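# Stack the on-edge blocks flat in one pile

## Task

Take every block from the row that is standing on its edge, lay each one flat, and pile them all into a single tidy stack on the bench, separate from anything else.

## Robot and tools

Robot: two arms, left_arm (left five-finger hand) and right_arm (right hand, mirror image). Bases in the scene frame: left_arm at (-0.034, +0.254, +0.012) m, right_arm at (+0.008, -0.330, +0.002) m, both facing +x. A post stands behind the arms; do not strike it.

Scene frame: origin at table-top height, midway between the arms; +x out over the table, +y toward left_arm, +z up. Positions are in metres, orientations as quaternions wxyz. Camera left/right does not match arm names.

Hand point: a point 0.05 m in front of the palm and 0.15 m out from the wrist face. Its +z runs along straight fingers (tips 0.06 to 0.07 m past it), +y points out of the palm, and finger centre lines sit 0.06 m behind it along -y. +x crosses the palm away from the thumb on the right hand, toward the thumb on the left hand. A wrist bracket on the little-finger side reaches 0.10 m across and can collide.

A row is 28 numbers, each in [-1, 1], always for both arms: left dx, dy, dz, rx, ry, rz, then left thumb_turn, thumb_bend, index, middle, ring, little, force_limit, speed; then the same fourteen for the right arm. Pose numbers are offsets, not poses: they are measured along scene axes from that arm's Hand target as it stood when the action or move began; 1.0 equals 0.6 m for dx/dy/dz or 180 degrees for the rotation vector rx, ry, rz, which turns the hand about its own point. Six zeros mean no new command for that arm. Hand numbers are absolute motor targets: -1 open/straight, +1 closed (thumb_turn +1 puts the thumb opposite the fingers). force_limit maps -1 to about 0 N and +1 to 10 N at the fingertip (15 N for the two thumb motors). speed rises from near zero at -1 to full at +0.48 and above; use -0.94 or lower for a gentle close. To keep a hand unchanged, resend the eight hand numbers of its last executed row; if none yet, send hand_measured plus hand_force_limit and hand_speed.

Tools:
- execute_actions(actions, cameras): actions is a list of actions; each action is a list of up to 15 rows, one per 1/30 s control step; a short list repeats its last row to step 15. Every row of one action counts from that action's start pose. Images come back only for an empty list or when cameras names them.
- move(target, speed, blend, blocking, cameras): target is one 28-number row or a list of up to 15 rows; every row's offsets count from the same starting Hand targets. speed is the path top speed in m/s, 0.002 to 4.3 (default 0.25), turns at twice that in rad/s; one value or one per target. blend in metres rounds corners (0 = stop at each). All paths end together, capped at 10 s. Paths do not avoid obstacles or the other arm. blocking=false returns after about 0.5 s while motion continues. The result adds a move: line with the ending (done, off_target, moving, held, fault) and limits (paced = pose clipped, held = steps withheld).
- wait(seconds 0 to 3600, cameras): lets time pass with no new commands.
- stop(cameras): brakes a running move.
- zoom_image(camera, region [x0, y0, x1, y1] in pixels, at most 504 by 504): closer look at a camera's latest image.
- show_instructions(): shows the reference pages.
- finished_scene(scene=1): ends the scene for good.

Cameras: cam_head_left, cam_head_right, cam_high, cam_left_wrist, cam_right_wrist, all 672x504; wrist ones are fisheye. Use ["all"] for every camera, [] for none.

Results: end_effector_position and end_effector_quat_wxyz per hand; Hand target (last commanded pose after clipping, the base for the next offsets); joint positions, velocities, torques; motor temperatures; for each hand hand_measured, hand_stopped_by (moving, target, force, stalled, fault), hand_load_n (positive when pushed open; near 0 after a lost grip), hand_force_limit, hand_speed. execute_actions results also list some per-step hand positions.

Behaviour: arms track loosely and often rest 1 to 3 cm (sometimes 5 cm) short, usually low; another execute_actions call, even all zeros, re-requests the target, or send the remaining gap as an offset. Commanded orientation is clipped to within 40 degrees of the current one each step. A blocked arm keeps pushing until commanded back past its hand point. Finger motors lock on reaching target or force_limit; to squeeze harder raise force_limit and send a more-closed target; to loosen send a more-open one. With the thumb in front, the hand grips objects about 0.035 to 0.065 m thick.

Avoid: dropping blocks even slightly, releasing moving parts, fast contact, hard presses, hands touching or gripping each other, anything leaving the table (that fails the task). Loose items may get brief outside nudges. Long holds or stretched arms heat motors: at 85 °C a MOTOR HOT line appears, at 100 °C the arm goes limp for 30 to 60 s. Smooth, economical motion is preferred.

Each tool is called as name([rows], argument=value, ...), one row to a line, values as JSON.

Reference images:

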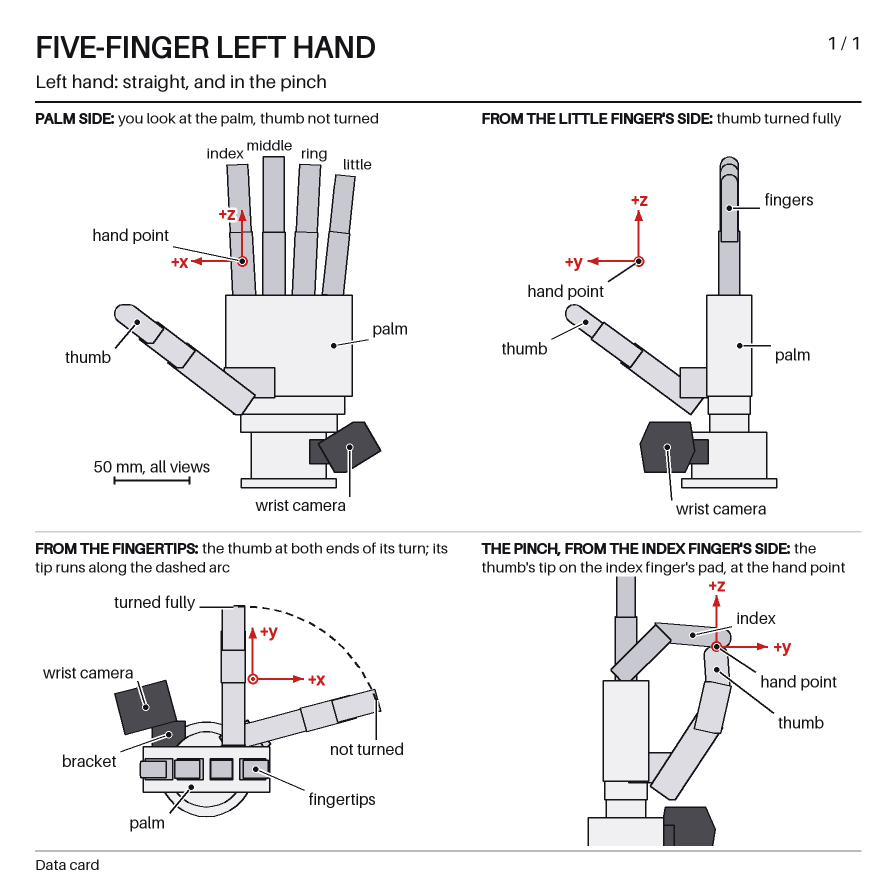

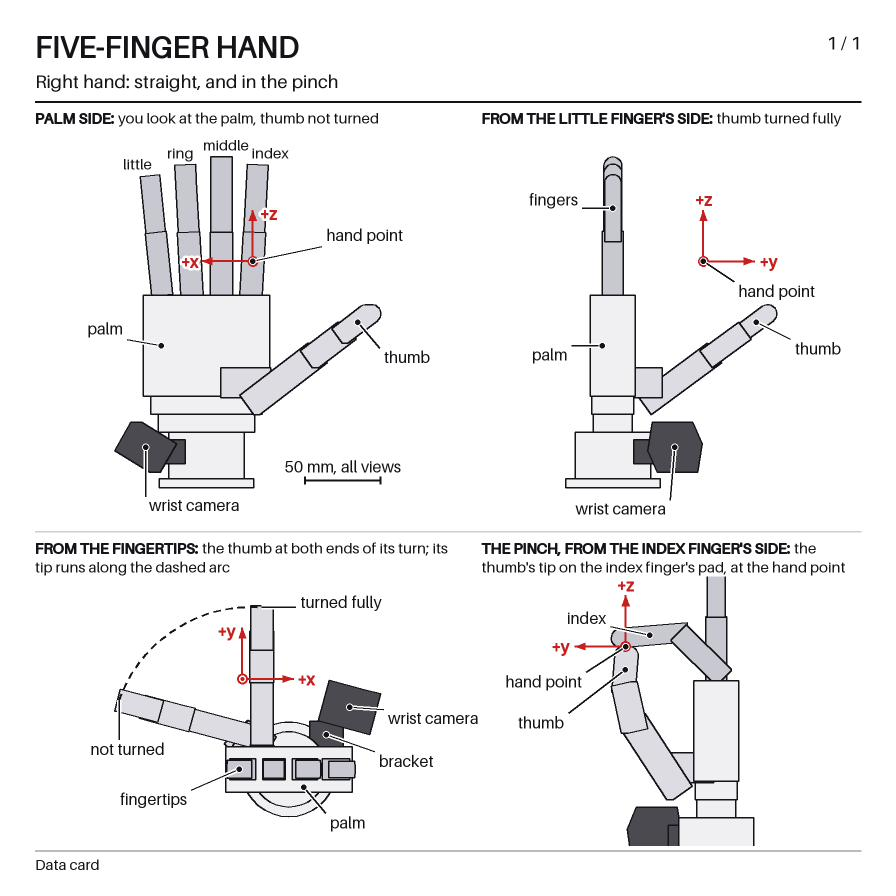

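## Session

execute_actions(actions=[])

Scene clock: 0.00 s.
left_arm: end_effector_position=(+0.5761, +0.4984, +0.1746) hand_measured=(-1.000, -1.000, -1.000, -1.000, -1.000, -1.000) hand_load_n=(+0.0, +0.0, +0.0, +0.0, +0.0, +0.0) hand_stopped_by=(target, target, target, target, target, target) hand_force_limit=0.00 hand_speed=-0.80 end_effector_quat_wxyz=(-0.127, +0.991, +0.044, +0.016) | right_arm: end_effector_position=(+0.4054, -0.3170, +0.2355) hand_measured=(-1.000, -1.000, -1.000, -1.000, -1.000, -1.000) hand_load_n=(+0.0, +0.5, +0.0, +0.0, +0.0, +0.0) hand_stopped_by=(target, target, target, target, target, target) hand_force_limit=0.00 hand_speed=-0.80 end_effector_quat_wxyz=(+0.043, -0.460, +0.809, -0.364)
Joint positions: left_arm=[0.418 1.973 1.935 -1.409 -0.225 -1.23] | right_arm=[0.236 1.192 1.147 -1.168 0.675 0.632]
Joint velocities: within noise
Joint torques (N m): no reading
Motor temperatures (°C): left_arm=[34 32 29 29 31 32] | right_arm=[35 31 29 32 30 32]
Heat: left arm: hottest waist 34 °C; right arm: hottest waist 35 °C.
Hand target: left_arm +0.5821, +0.5011, +0.1906; -0.133, +0.990, +0.045, +0.031 | right_arm +0.4114, -0.3157, +0.2451; +0.054, -0.455, +0.809, -0.367

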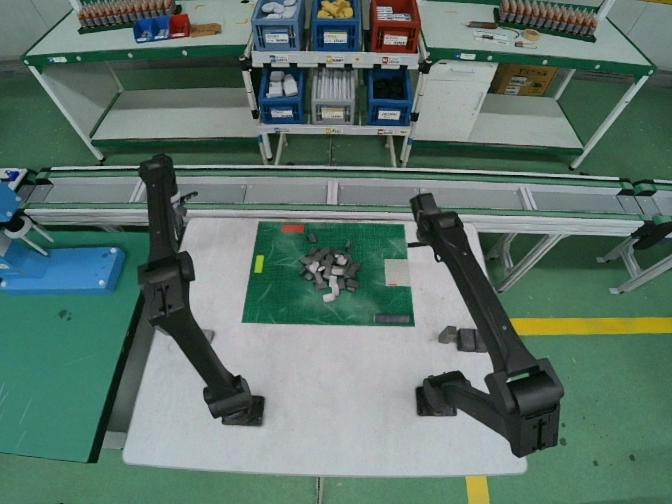

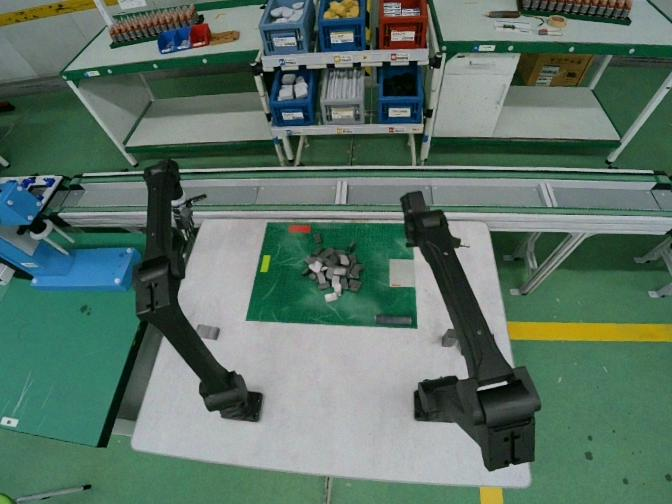

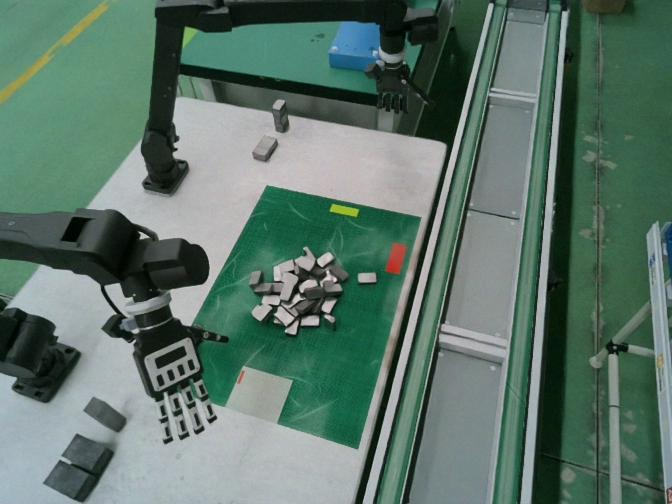

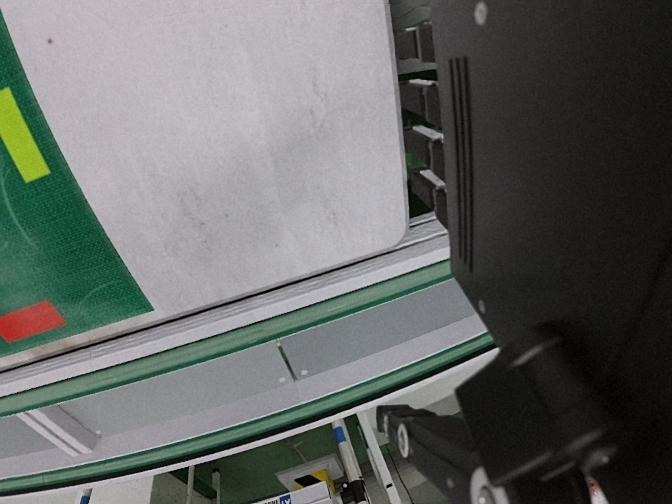

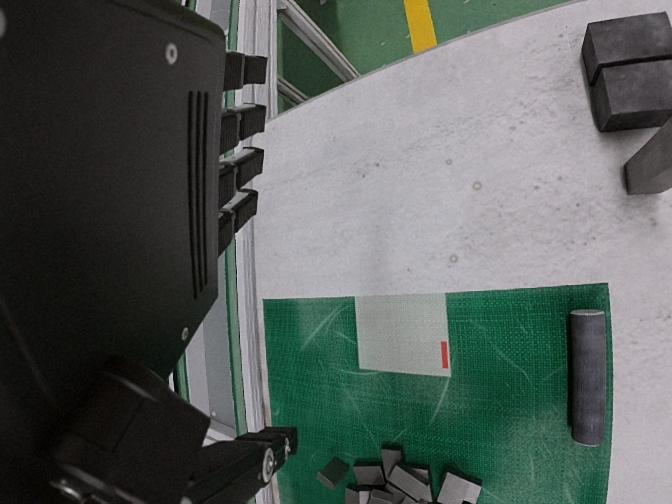

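zoom_image(camera="cam_high", region=[20, 370, 180, 504])

zoom_image(camera="cam_high", region=[220, 80, 340, 180])

zoom_image(camera="cam_head_left", region=[400, 280, 520, 380])

zoom_image(camera="cam_head_right", region=[400, 280, 520, 380])

zoom_image(camera="cam_right_wrist", region=[520, 0, 672, 220])

Scaled by 3.150 from the camera's image (finer frame: 960x720).

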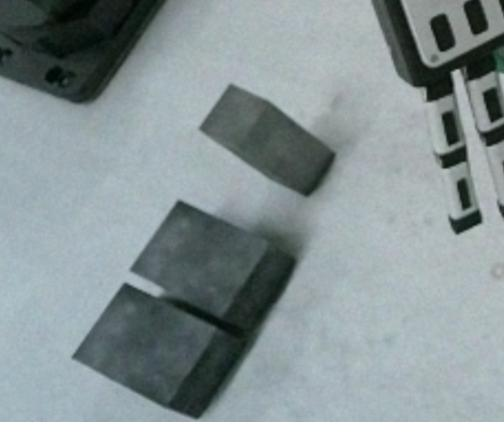

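Scaled by 4.200 from the camera's image (finer frame: 960x720).

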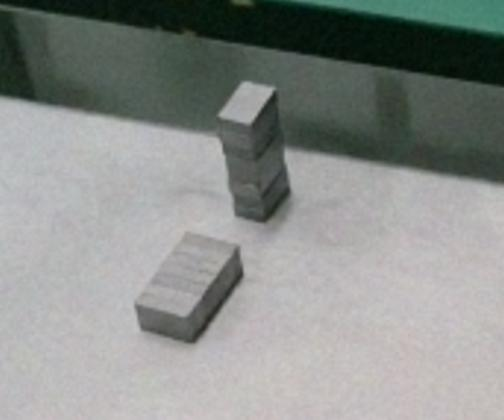

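Scaled by 4.200 from the camera's image (finer frame: 960x720).

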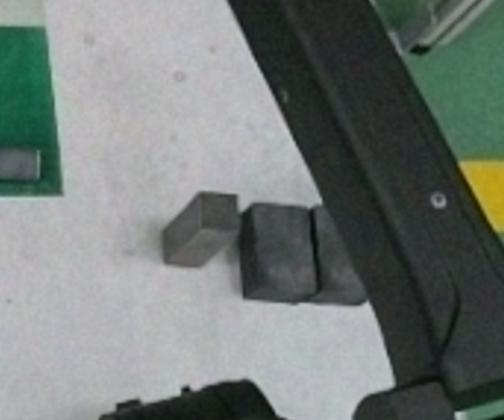

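Scaled by 4.200 from the camera's image (finer frame: 960x720).

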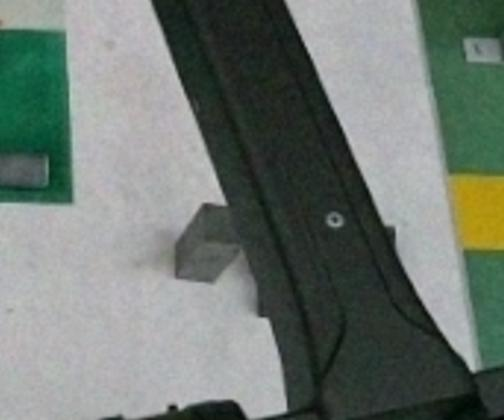

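Scaled by 2.291 from the camera's image (finer frame: 960x720).

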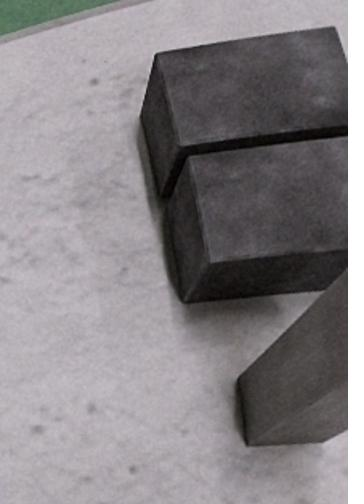

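zoom_image(camera="cam_head_left", region=[150, 290, 270, 380])

zoom_image(camera="cam_head_right", region=[150, 290, 270, 380])

zoom_image(camera="cam_high", region=[240, 90, 300, 170])

Scaled by 4.200 from the camera's image (finer frame: 960x720).

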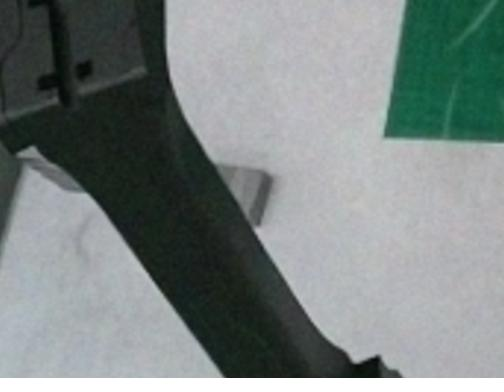

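Scaled by 4.200 from the camera's image (finer frame: 960x720).

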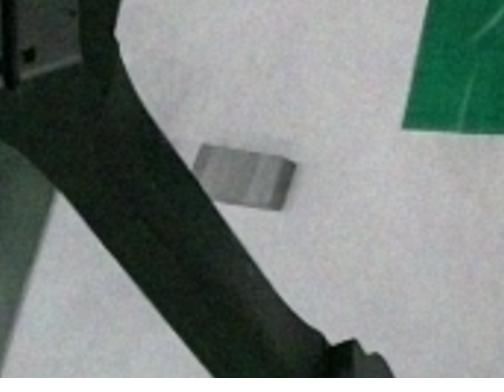

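Scaled by 6.300 from the camera's image (finer frame: 960x720).

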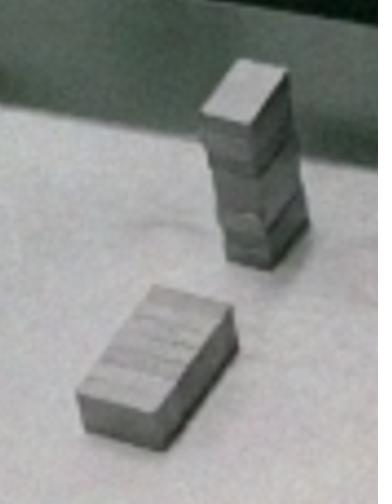

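move(target=[-0.503,-0.068,0.117,0,0,0,-1,-1,-1,-1,-1,-1,0,-0.8,0,0,0,0,0,0,-1,-1,-1,-1,-1,-1,0,-0.8], cameras=["all"])

Scene clock: 11.23 s.
left_arm: end_effector_position=(+0.2824, +0.4597, +0.2635) hand_measured=(-1.000, -1.000, -1.000, -1.000, -1.000, -1.000) hand_load_n=(+0.0, +0.0, -0.5, +0.0, -0.5, +0.0) hand_stopped_by=(target, target, target, target, target, target) hand_force_limit=0.00 hand_speed=-0.80 end_effector_quat_wxyz=(-0.137, +0.989, +0.048, +0.037) | right_arm: end_effector_position=(+0.4054, -0.3170, +0.2355) hand_measured=(-1.000, -1.000, -1.000, -1.000, -1.000, -1.000) hand_load_n=(+0.0, +0.0, +0.0, +0.0, +0.0, +0.0) hand_stopped_by=(target, target, target, target, target, target) hand_force_limit=0.00 hand_speed=-0.80 end_effector_quat_wxyz=(+0.043, -0.460, +0.809, -0.364)
Joint positions: left_arm=[0.662 1.183 1.227 -1.394 -0.182 -0.989] | right_arm=[0.236 1.192 1.147 -1.168 0.675 0.632]
Joint torques (N m): left_arm=[-0.09 -6.77 6.69 -0.32 -0.13 0.15] | right_arm=[0.44 -7.88 10.74 0.92 0.51 -0.08]
Heat: left arm: hottest waist 34 °C; right arm: hottest waist 35 °C.
Hand target: left_arm +0.2804, +0.4602, +0.2609; -0.133, +0.990, +0.045, +0.032 | right_arm +0.4114, -0.3157, +0.2451; +0.054, -0.455, +0.809, -0.367
Off the commanded pose: left_arm 0.003 m, 1 deg | right_arm 0.011 m, 1 deg.
move: done
cam_left_wrist: T_world_to_cam=[[0.11485, 0.94004, 0.32114, -0.55696], [0.80902, -0.27611, 0.51889, -0.24013], [0.57645, 0.20022, -0.79222, 0.07036]] pos_world=[0.21767, 0.44317, 0.3592]

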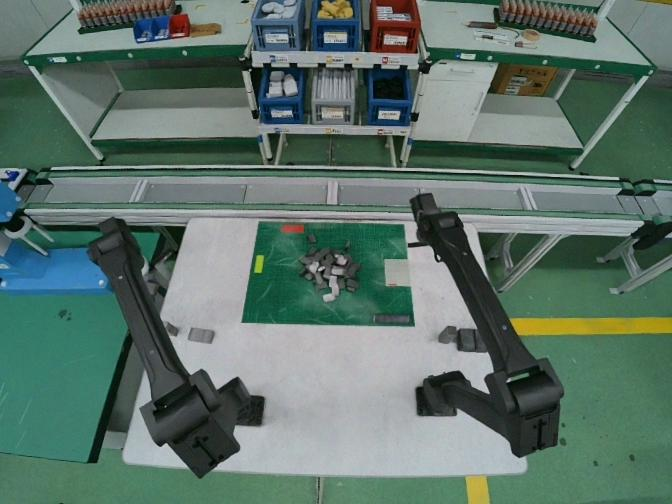

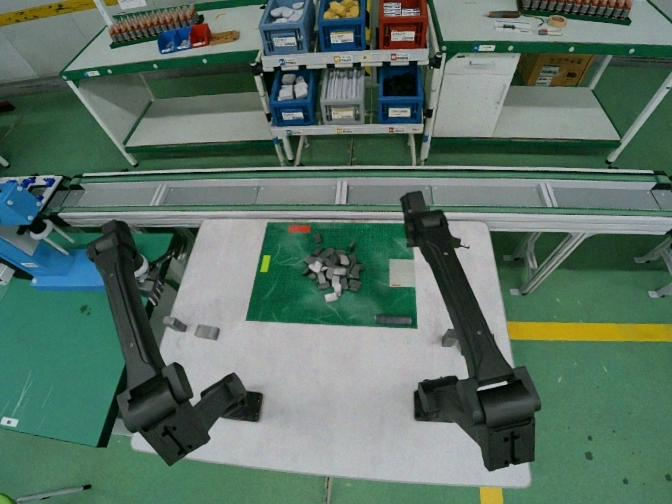

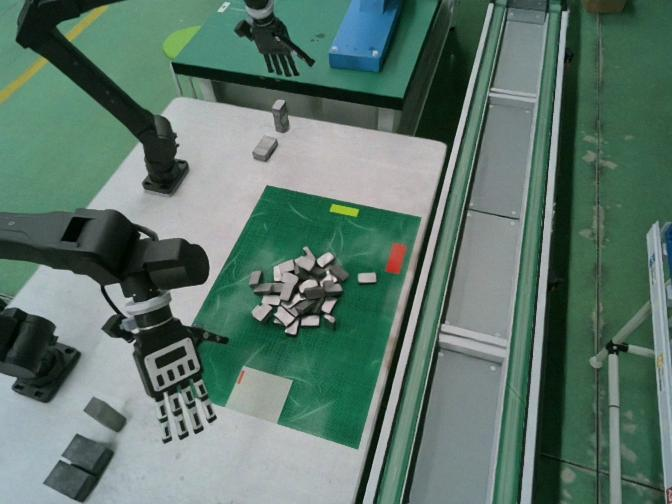

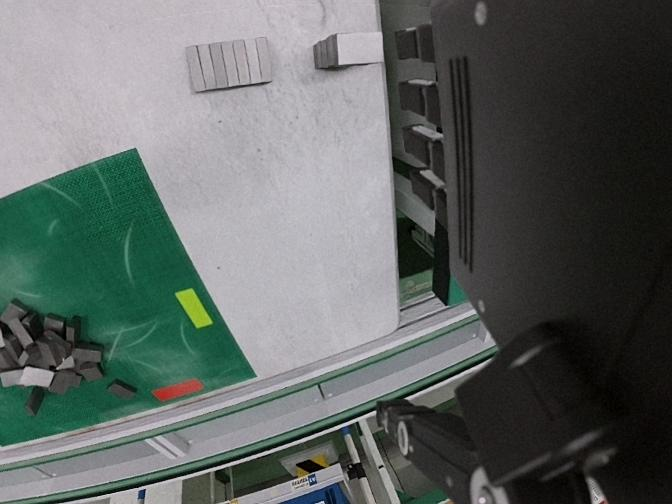

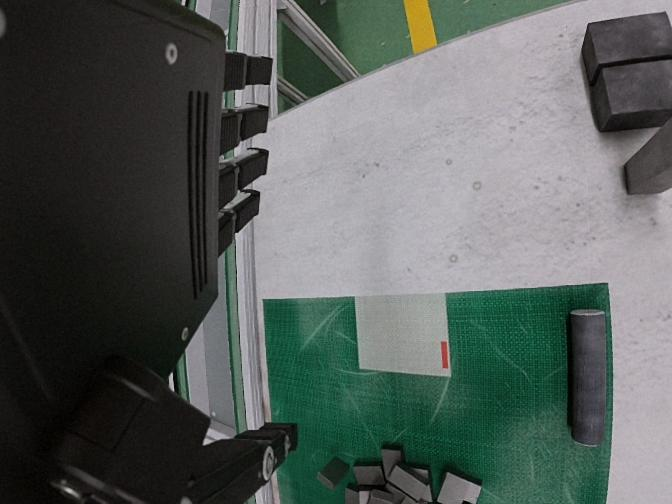

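zoom_image(camera="cam_left_wrist", region=[170, 10, 410, 120])

zoom_image(camera="cam_head_left", region=[150, 310, 250, 360])

zoom_image(camera="cam_head_right", region=[150, 300, 250, 350])

Scaled by 2.100 from the camera's image (finer frame: 960x720).

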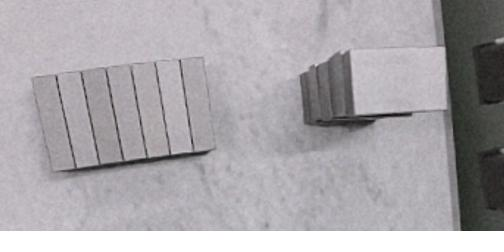

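Scaled by 5.040 from the camera's image (finer frame: 960x720).

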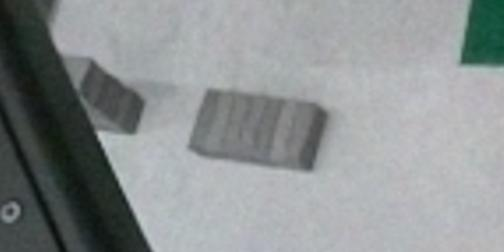

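Scaled by 5.040 from the camera's image (finer frame: 960x720).

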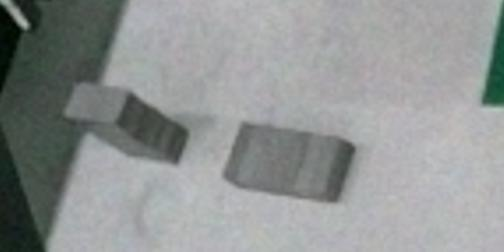

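move(target=[0.066,-0.133,-0.018,0.212,-0.161,-0.490,1,-0.5,-0.1,-1,-1,-1,0,-0.3,0,0,0,0,0,0,-1,-1,-1,-1,-1,-1,0,-0.8], cameras=["all"])

Scene clock: 47.23 s.
left_arm: end_effector_position=(+0.3189, +0.3767, +0.2437) hand_measured=(+1.000, -0.500, -0.100, -1.000, -1.000, -1.000) hand_load_n=(+0.0, +0.0, +0.0, +0.0, +0.0, +0.0) hand_stopped_by=(target, target, target, target, target, target) hand_force_limit=0.00 hand_speed=-0.30 end_effector_quat_wxyz=(-0.328, +0.627, -0.618, +0.342) | right_arm: end_effector_position=(+0.4054, -0.3170, +0.2355) hand_measured=(-1.000, -1.000, -1.000, -1.000, -1.000, -1.000) hand_load_n=(+0.0, +0.0, +0.0, +0.0, +0.0, +0.0) hand_stopped_by=(target, target, target, target, target, target) hand_force_limit=0.00 hand_speed=-0.80 end_effector_quat_wxyz=(+0.043, -0.460, +0.809, -0.364)
Joint positions: left_arm=[0.615 0.89 0.806 -0.601 0.51 0.351] | right_arm=[0.236 1.192 1.147 -1.168 0.675 0.632]
Joint torques (N m): left_arm=[-0.03 -4.95 7.3 1.37 0.31 0.16] | right_arm=[0.44 -7.88 10.74 0.94 0.51 -0.08]
Motor temperatures (°C): left_arm=[34 33 33 29 31 32] | right_arm=[34 32 40 31 31 32]
Heat: left arm: hottest waist 34 °C; right arm: hottest elbow 40 °C.
Hand target: left_arm +0.3200, +0.3804, +0.2501; -0.343, +0.618, -0.619, +0.343 | right_arm +0.4114, -0.3157, +0.2451; +0.054, -0.455, +0.809, -0.367
Off the commanded pose: left_arm 0.007 m, 2 deg | right_arm 0.011 m, 1 deg.
move: done
cam_left_wrist: T_world_to_cam=[[0.50259, -0.20102, 0.84083, -0.29718], [-0.5532, -0.82218, 0.1341, 0.45165], [0.66436, -0.53255, -0.52443, 0.23306]] pos_world=[0.24438, 0.43572, 0.31153]

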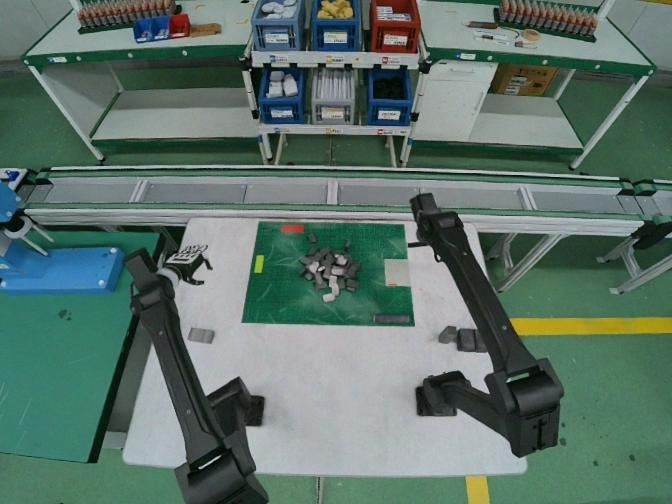

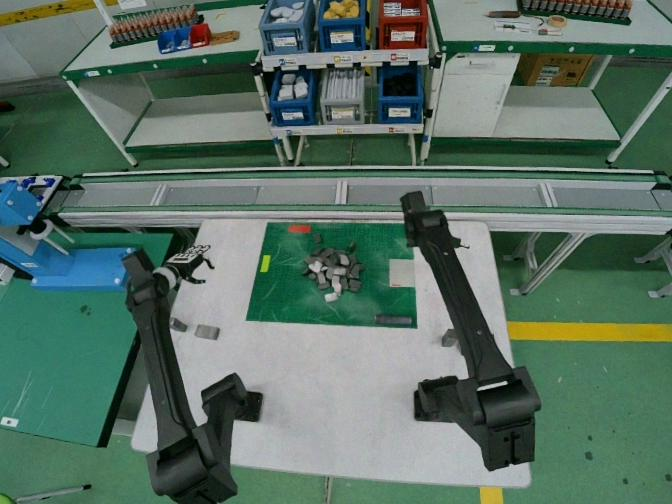

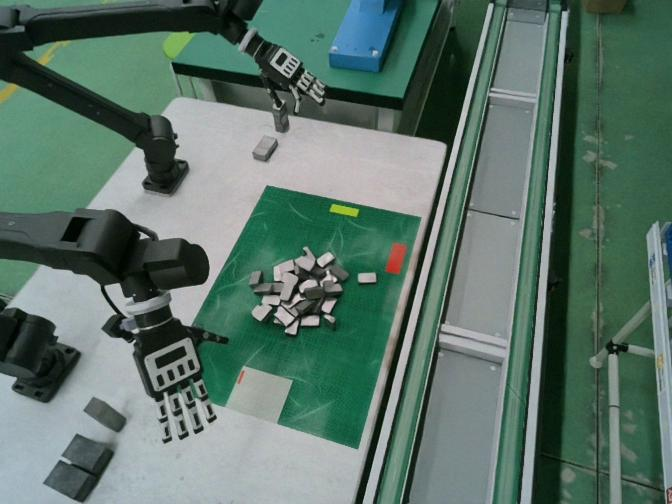

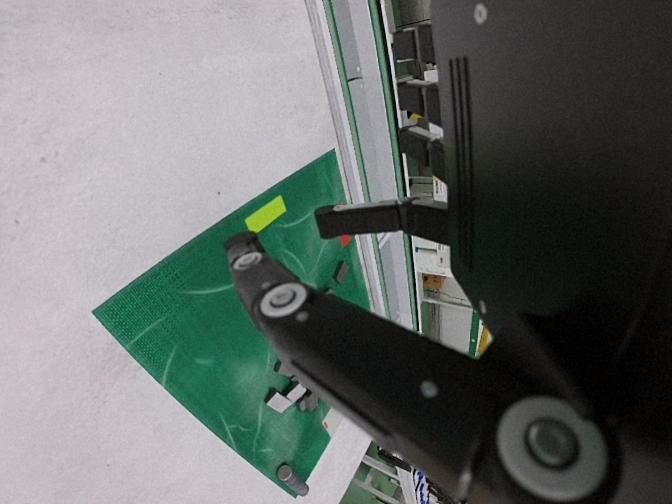

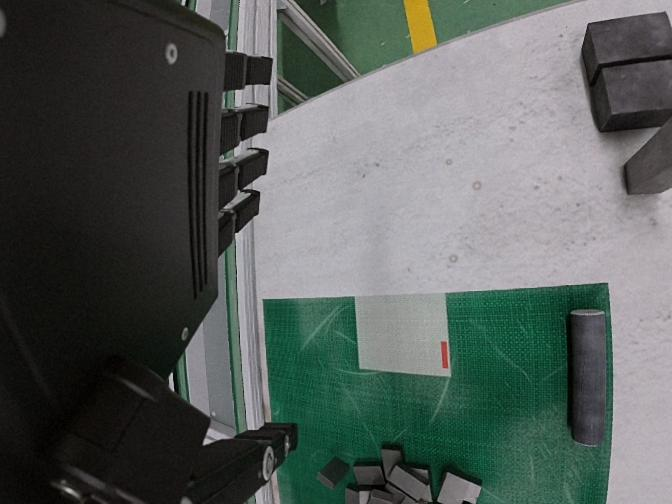

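zoom_image(camera="cam_head_left", region=[170, 315, 230, 360])

zoom_image(camera="cam_head_right", region=[165, 310, 225, 355])

zoom_image(camera="cam_high", region=[230, 60, 330, 165])

zoom_image(camera="cam_left_wrist", region=[200, 140, 460, 340])

Scaled by 8.400 from the camera's image (finer frame: 960x720).

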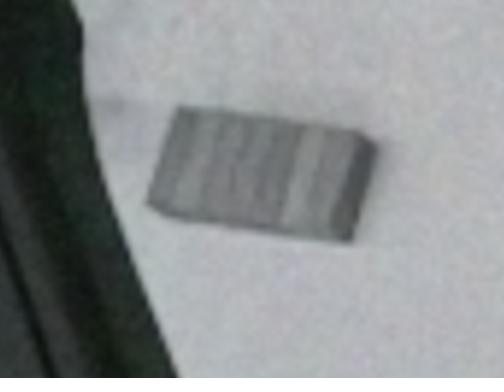

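Scaled by 8.400 from the camera's image (finer frame: 960x720).

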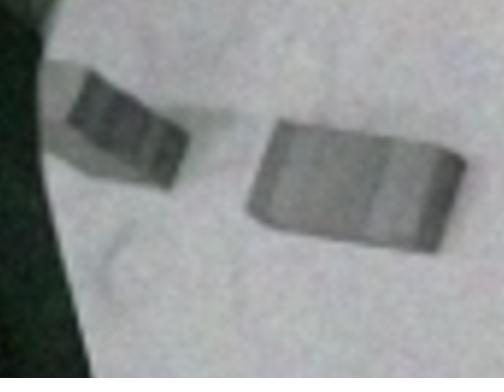

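Scaled by 4.800 from the camera's image (finer frame: 960x720).

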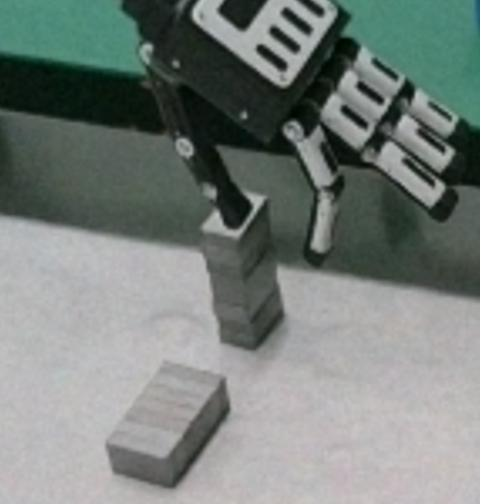

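Scaled by 1.938 from the camera's image (finer frame: 960x720).

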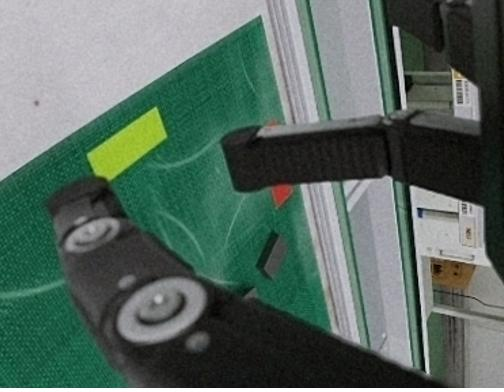

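move(target=[-0.2033,-0.004,-0.1835,0,0,0,1,-0.5,-0.3,-1,-1,-1,0,-0.3,0,0,0,0,0,0,-1,-1,-1,-1,-1,-1,0,-0.8], cameras=["cam_left_wrist","cam_high"])

Scene clock: 54.30 s.
left_arm: end_effector_position=(+0.1983, +0.3747, +0.1354) hand_measured=(+1.000, -0.500, -0.300, -1.000, -1.000, -1.000) hand_load_n=(+0.0, +0.0, +0.0, +0.0, +0.0, +0.0) hand_stopped_by=(target, target, target, target, target, target) hand_force_limit=0.00 hand_speed=-0.30 end_effector_quat_wxyz=(-0.337, +0.621, -0.618, +0.345) | right_arm: end_effector_position=(+0.4054, -0.3170, +0.2355) hand_measured=(-1.000, -1.000, -1.000, -1.000, -1.000, -1.000) hand_load_n=(+0.0, +0.0, +0.0, +0.0, +0.0, +0.0) hand_stopped_by=(target, target, target, target, target, target) hand_force_limit=0.00 hand_speed=-0.80 end_effector_quat_wxyz=(+0.043, -0.460, +0.809, -0.364)
Joint positions: left_arm=[0.995 0.653 0.441 -0.653 0.791 0.682] | right_arm=[0.236 1.192 1.147 -1.168 0.675 0.632]
Joint torques (N m): left_arm=[0.09 -0.91 7.66 0.23 0.53 0.16] | right_arm=[0.44 -7.94 10.74 0.94 0.51 -0.08]
Heat: left arm: hottest waist 34 °C; right arm: hottest elbow 40 °C.
Hand target: left_arm +0.1980, +0.3780, +0.1399; -0.342, +0.618, -0.619, +0.343 | right_arm +0.4114, -0.3157, +0.2451; +0.054, -0.455, +0.809, -0.367
Off the commanded pose: left_arm 0.006 m, 1 deg | right_arm 0.011 m, 1 deg.
move: done
cam_left_wrist: T_world_to_cam=[[0.48493, -0.21249, 0.84835, -0.1391], [-0.55793, -0.82215, 0.113, 0.40163], [0.67346, -0.52812, -0.51724, 0.25085]] pos_world=[0.1226, 0.43312, 0.20237]
Images, in order (width x height): cam_high 672x504, cam_left_wrist 672x504.

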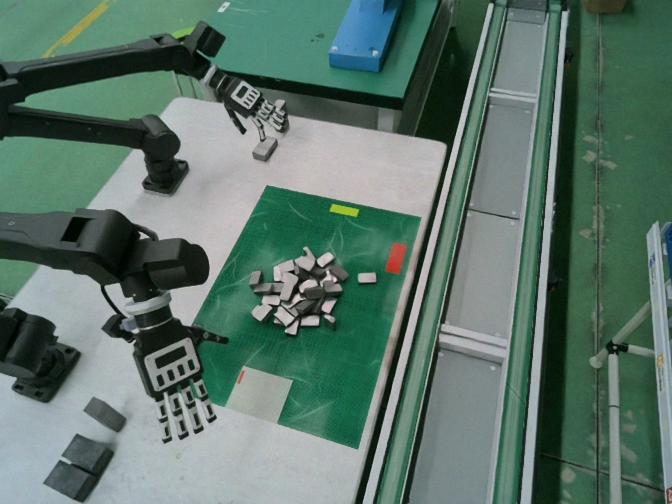

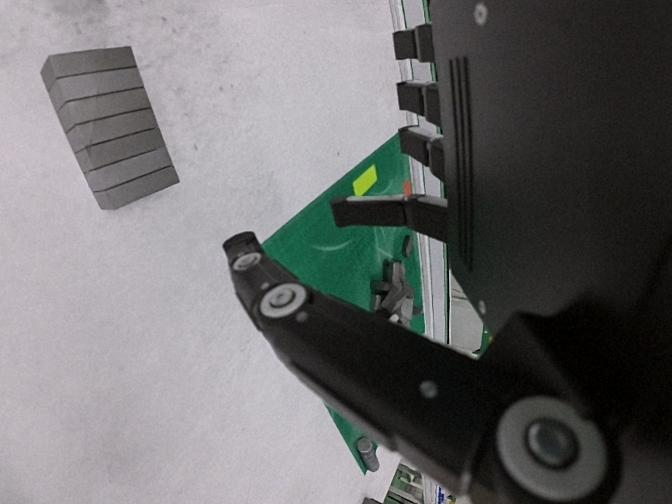

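zoom_image(camera="cam_left_wrist", region=[20, 20, 220, 240])

Scaled by 2.291 from the camera's image (finer frame: 960x720).

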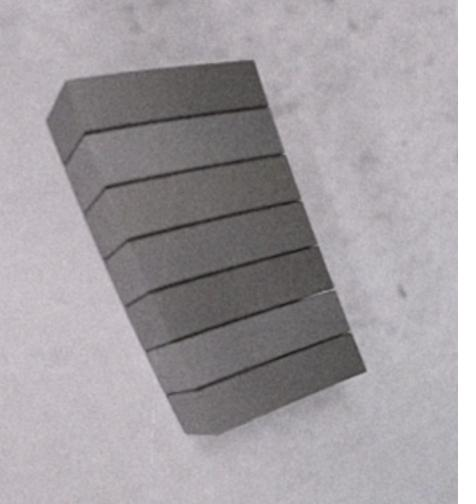

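zoom_image(camera="cam_high", region=[220, 80, 310, 180])

Scaled by 5.040 from the camera's image (finer frame: 960x720).

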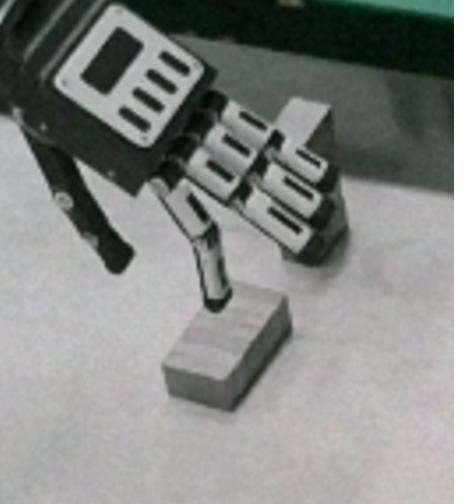

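wait(seconds=0.1, cameras=["cam_head_left","cam_head_right","cam_high","cam_left_wrist"])

zoom_image(camera="cam_head_left", region=[140, 270, 240, 370])

zoom_image(camera="cam_head_right", region=[140, 270, 240, 370])

Scene clock: 58.43 s.
left_arm: end_effector_position=(+0.1983, +0.3748, +0.1353) hand_measured=(+1.000, -0.500, -0.300, -1.000, -1.000, -1.000) hand_load_n=(+0.0, +0.0, +0.0, -0.5, -0.5, +0.0) hand_stopped_by=(target, target, target, target, target, target) hand_force_limit=0.00 hand_speed=-0.30 end_effector_quat_wxyz=(-0.337, +0.621, -0.618, +0.345) | right_arm: end_effector_position=(+0.4054, -0.3170, +0.2355) hand_measured=(-1.000, -1.000, -1.000, -1.000, -1.000, -1.000) hand_load_n=(+0.0, +0.0, +0.0, +0.0, +0.0, +0.0) hand_stopped_by=(target, target, target, target, target, target) hand_force_limit=0.00 hand_speed=-0.80 end_effector_quat_wxyz=(+0.043, -0.460, +0.809, -0.364)
Joint positions: left_arm=[0.995 0.653 0.441 -0.653 0.791 0.682] | right_arm=[0.236 1.192 1.147 -1.168 0.675 0.632]
Joint torques (N m): left_arm=[0.15 -0.91 7.68 0.21 0.53 0.17] | right_arm=[0.44 -7.88 10.74 0.94 0.51 -0.08]
Heat: left arm: hottest elbow 35 °C; right arm: hottest elbow 41 °C.
Hand target: left_arm +0.1980, +0.3780, +0.1399; -0.342, +0.619, -0.619, +0.343 | right_arm +0.4114, -0.3157, +0.2451; +0.054, -0.455, +0.809, -0.367
Off the commanded pose: left_arm 0.006 m, 1 deg | right_arm 0.011 m, 1 deg.
wait: 0.10 s; at rest from the start
cam_left_wrist: T_world_to_cam=[[0.48487, -0.21291, 0.84827, -0.1389], [-0.55814, -0.82206, 0.1127, 0.40167], [0.67333, -0.5281, -0.51743, 0.2509]] pos_world=[0.1226, 0.43312, 0.20237]

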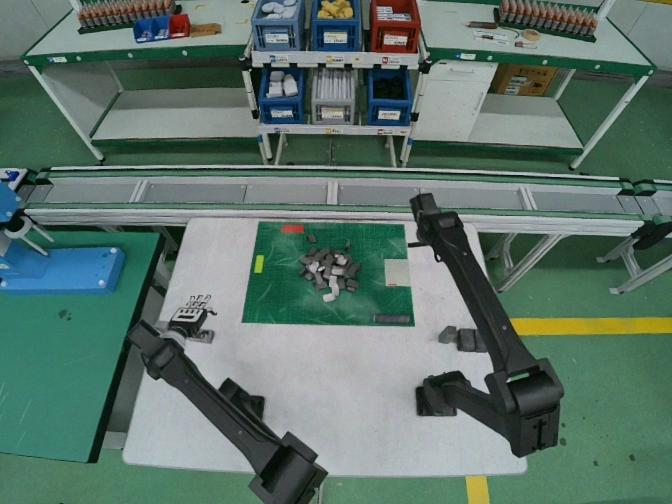

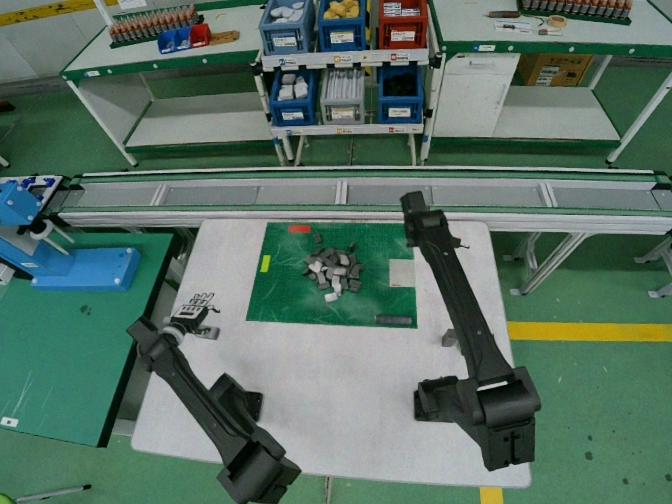

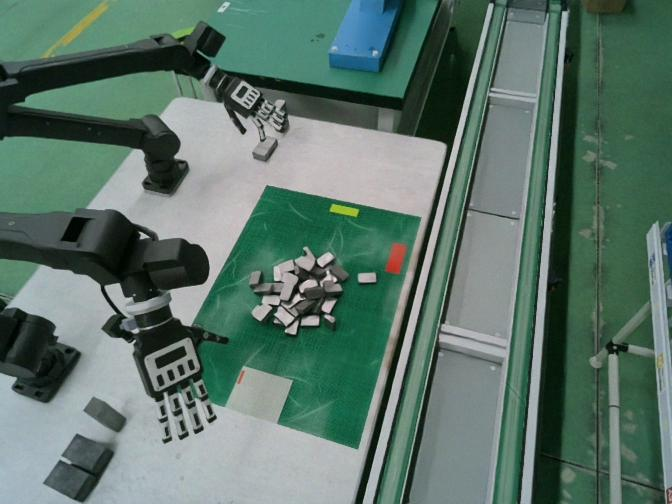

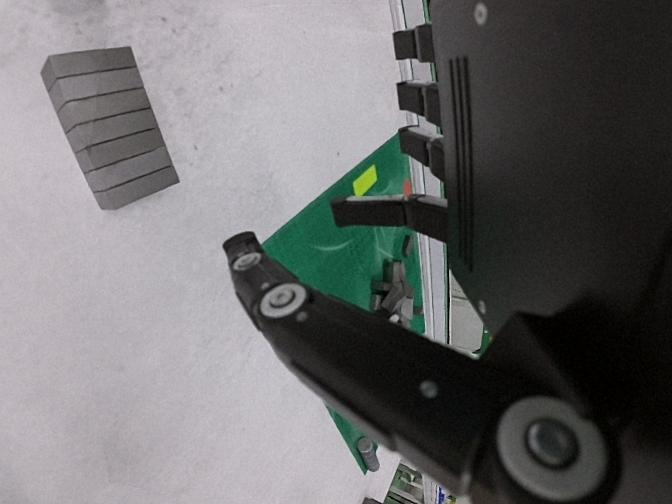

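Scaled by 5.040 from the camera's image (finer frame: 960x720).

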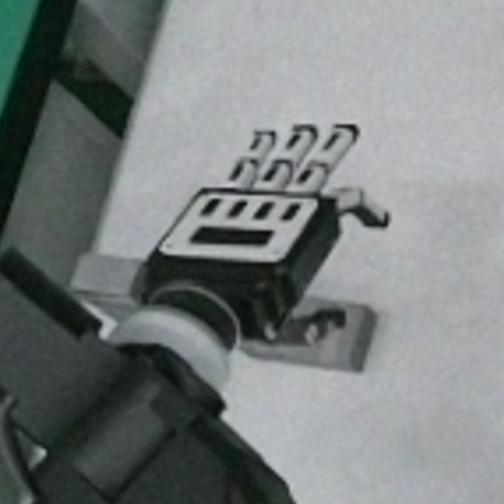

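Scaled by 5.040 from the camera's image (finer frame: 960x720).

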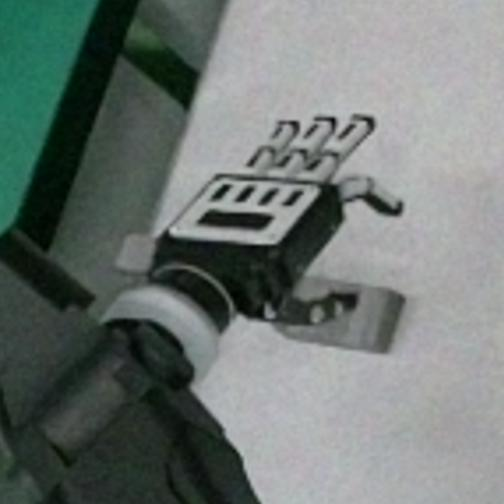

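move(target=[-0.0133,0.0383,-0.0833,0,0,-0.0217,1,-0.5,-0.3,-0.3,-1,-1,0,-0.3,0,0,0,0,0,0,-1,-1,-1,-1,-1,-1,0,-0.8], cameras=["cam_head_left","cam_head_right","cam_high","cam_left_wrist"], speed=0.15)

zoom_image(camera="cam_high", region=[220, 80, 310, 180])

zoom_image(camera="cam_left_wrist", region=[20, 20, 440, 320])

Scene clock: 82.83 s.
left_arm: end_effector_position=(+0.1886, +0.3946, +0.0870) hand_measured=(+1.000, -0.500, -0.300, -0.300, -1.000, -1.000) hand_load_n=(+0.0, +0.0, +0.0, -0.5, +0.0, +0.0) hand_stopped_by=(target, target, target, target, target, target) hand_force_limit=0.00 hand_speed=-0.30 end_effector_quat_wxyz=(-0.318, +0.603, -0.637, +0.358) | right_arm: end_effector_position=(+0.4054, -0.3170, +0.2355) hand_measured=(-1.000, -1.000, -1.000, -1.000, -1.000, -1.000) hand_load_n=(+0.0, +0.0, +0.0, +0.0, +0.0, +0.0) hand_stopped_by=(target, target, target, target, target, target) hand_force_limit=0.00 hand_speed=-0.80 end_effector_quat_wxyz=(+0.043, -0.460, +0.809, -0.364)
Joint positions: left_arm=[1.101 0.864 0.406 -0.582 0.893 0.893] | right_arm=[0.236 1.192 1.147 -1.168 0.675 0.632]
Joint torques (N m): left_arm=[0.09 -2.26 6.57 0.77 0.64 0.15] | right_arm=[0.44 -7.88 10.74 0.94 0.51 -0.08]
Heat: left arm: hottest elbow 36 °C; right arm: hottest elbow 43 °C.
Hand target: left_arm +0.1900, +0.4010, +0.0900; -0.331, +0.597, -0.639, +0.354 | right_arm +0.4114, -0.3157, +0.2451; +0.054, -0.455, +0.809, -0.367
Off the commanded pose: left_arm 0.007 m, 2 deg | right_arm 0.011 m, 1 deg.
move: done
cam_left_wrist: T_world_to_cam=[[0.47561, -0.23265, 0.84833, -0.07936], [-0.61163, -0.78058, 0.12883, 0.41032], [0.63222, -0.58014, -0.51355, 0.27082]] pos_world=[0.11749, 0.45894, 0.15354]

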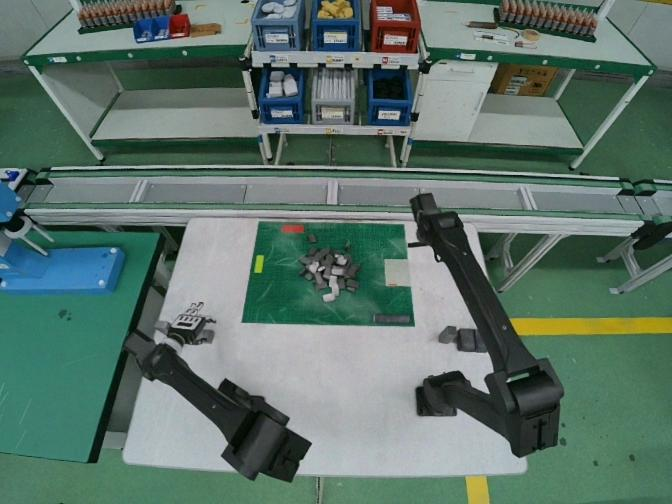

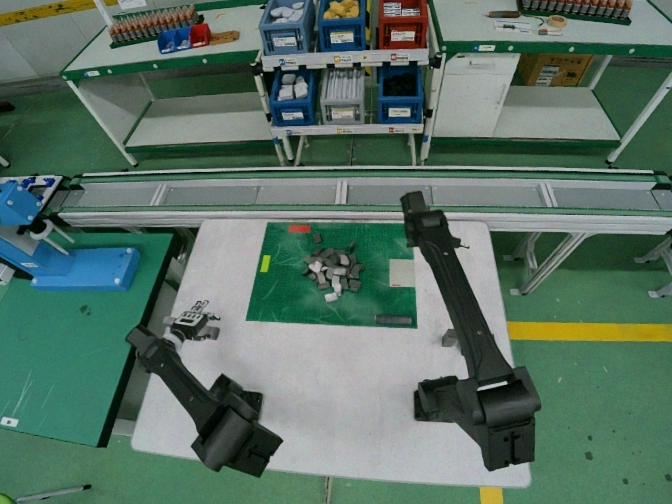

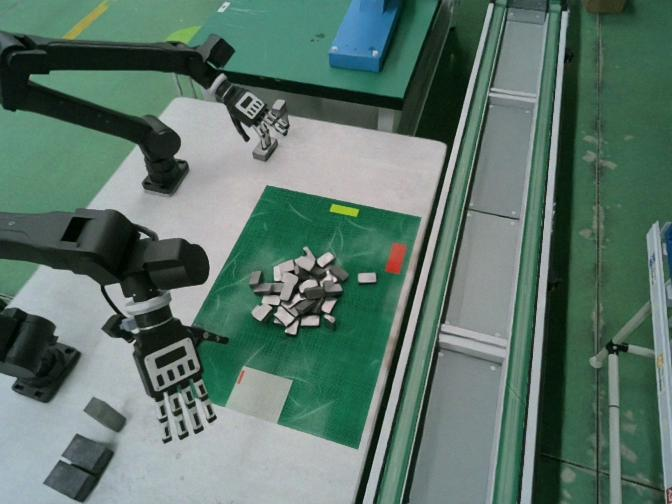

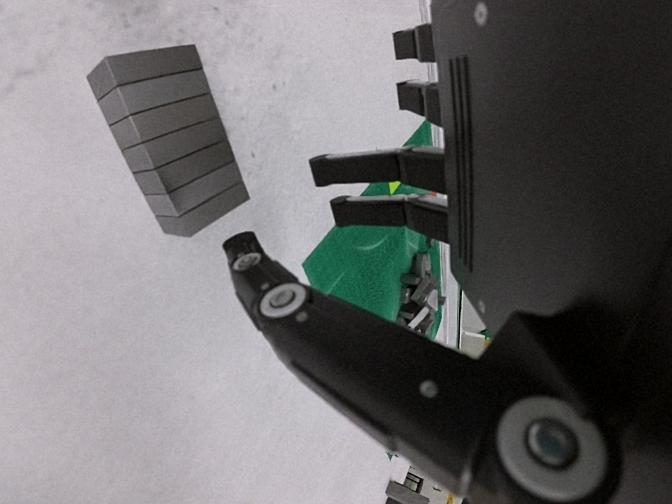

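Scaled by 5.040 from the camera's image (finer frame: 960x720).

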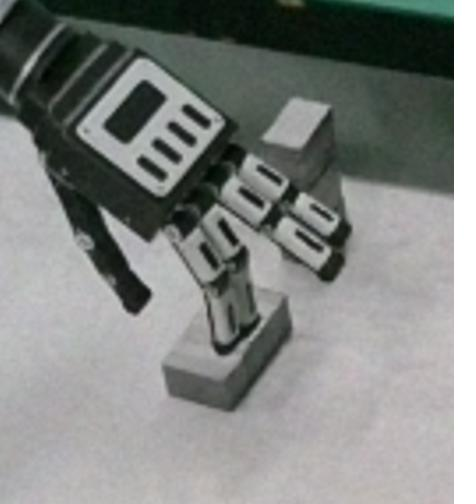

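Scaled by 1.200 from the camera's image (finer frame: 960x720).

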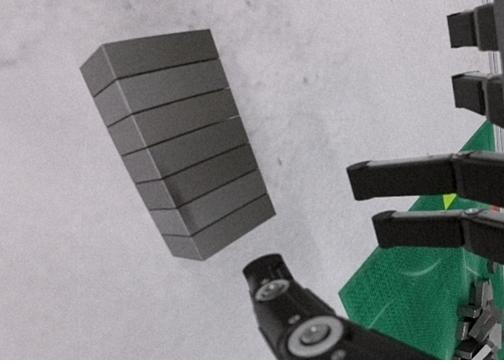

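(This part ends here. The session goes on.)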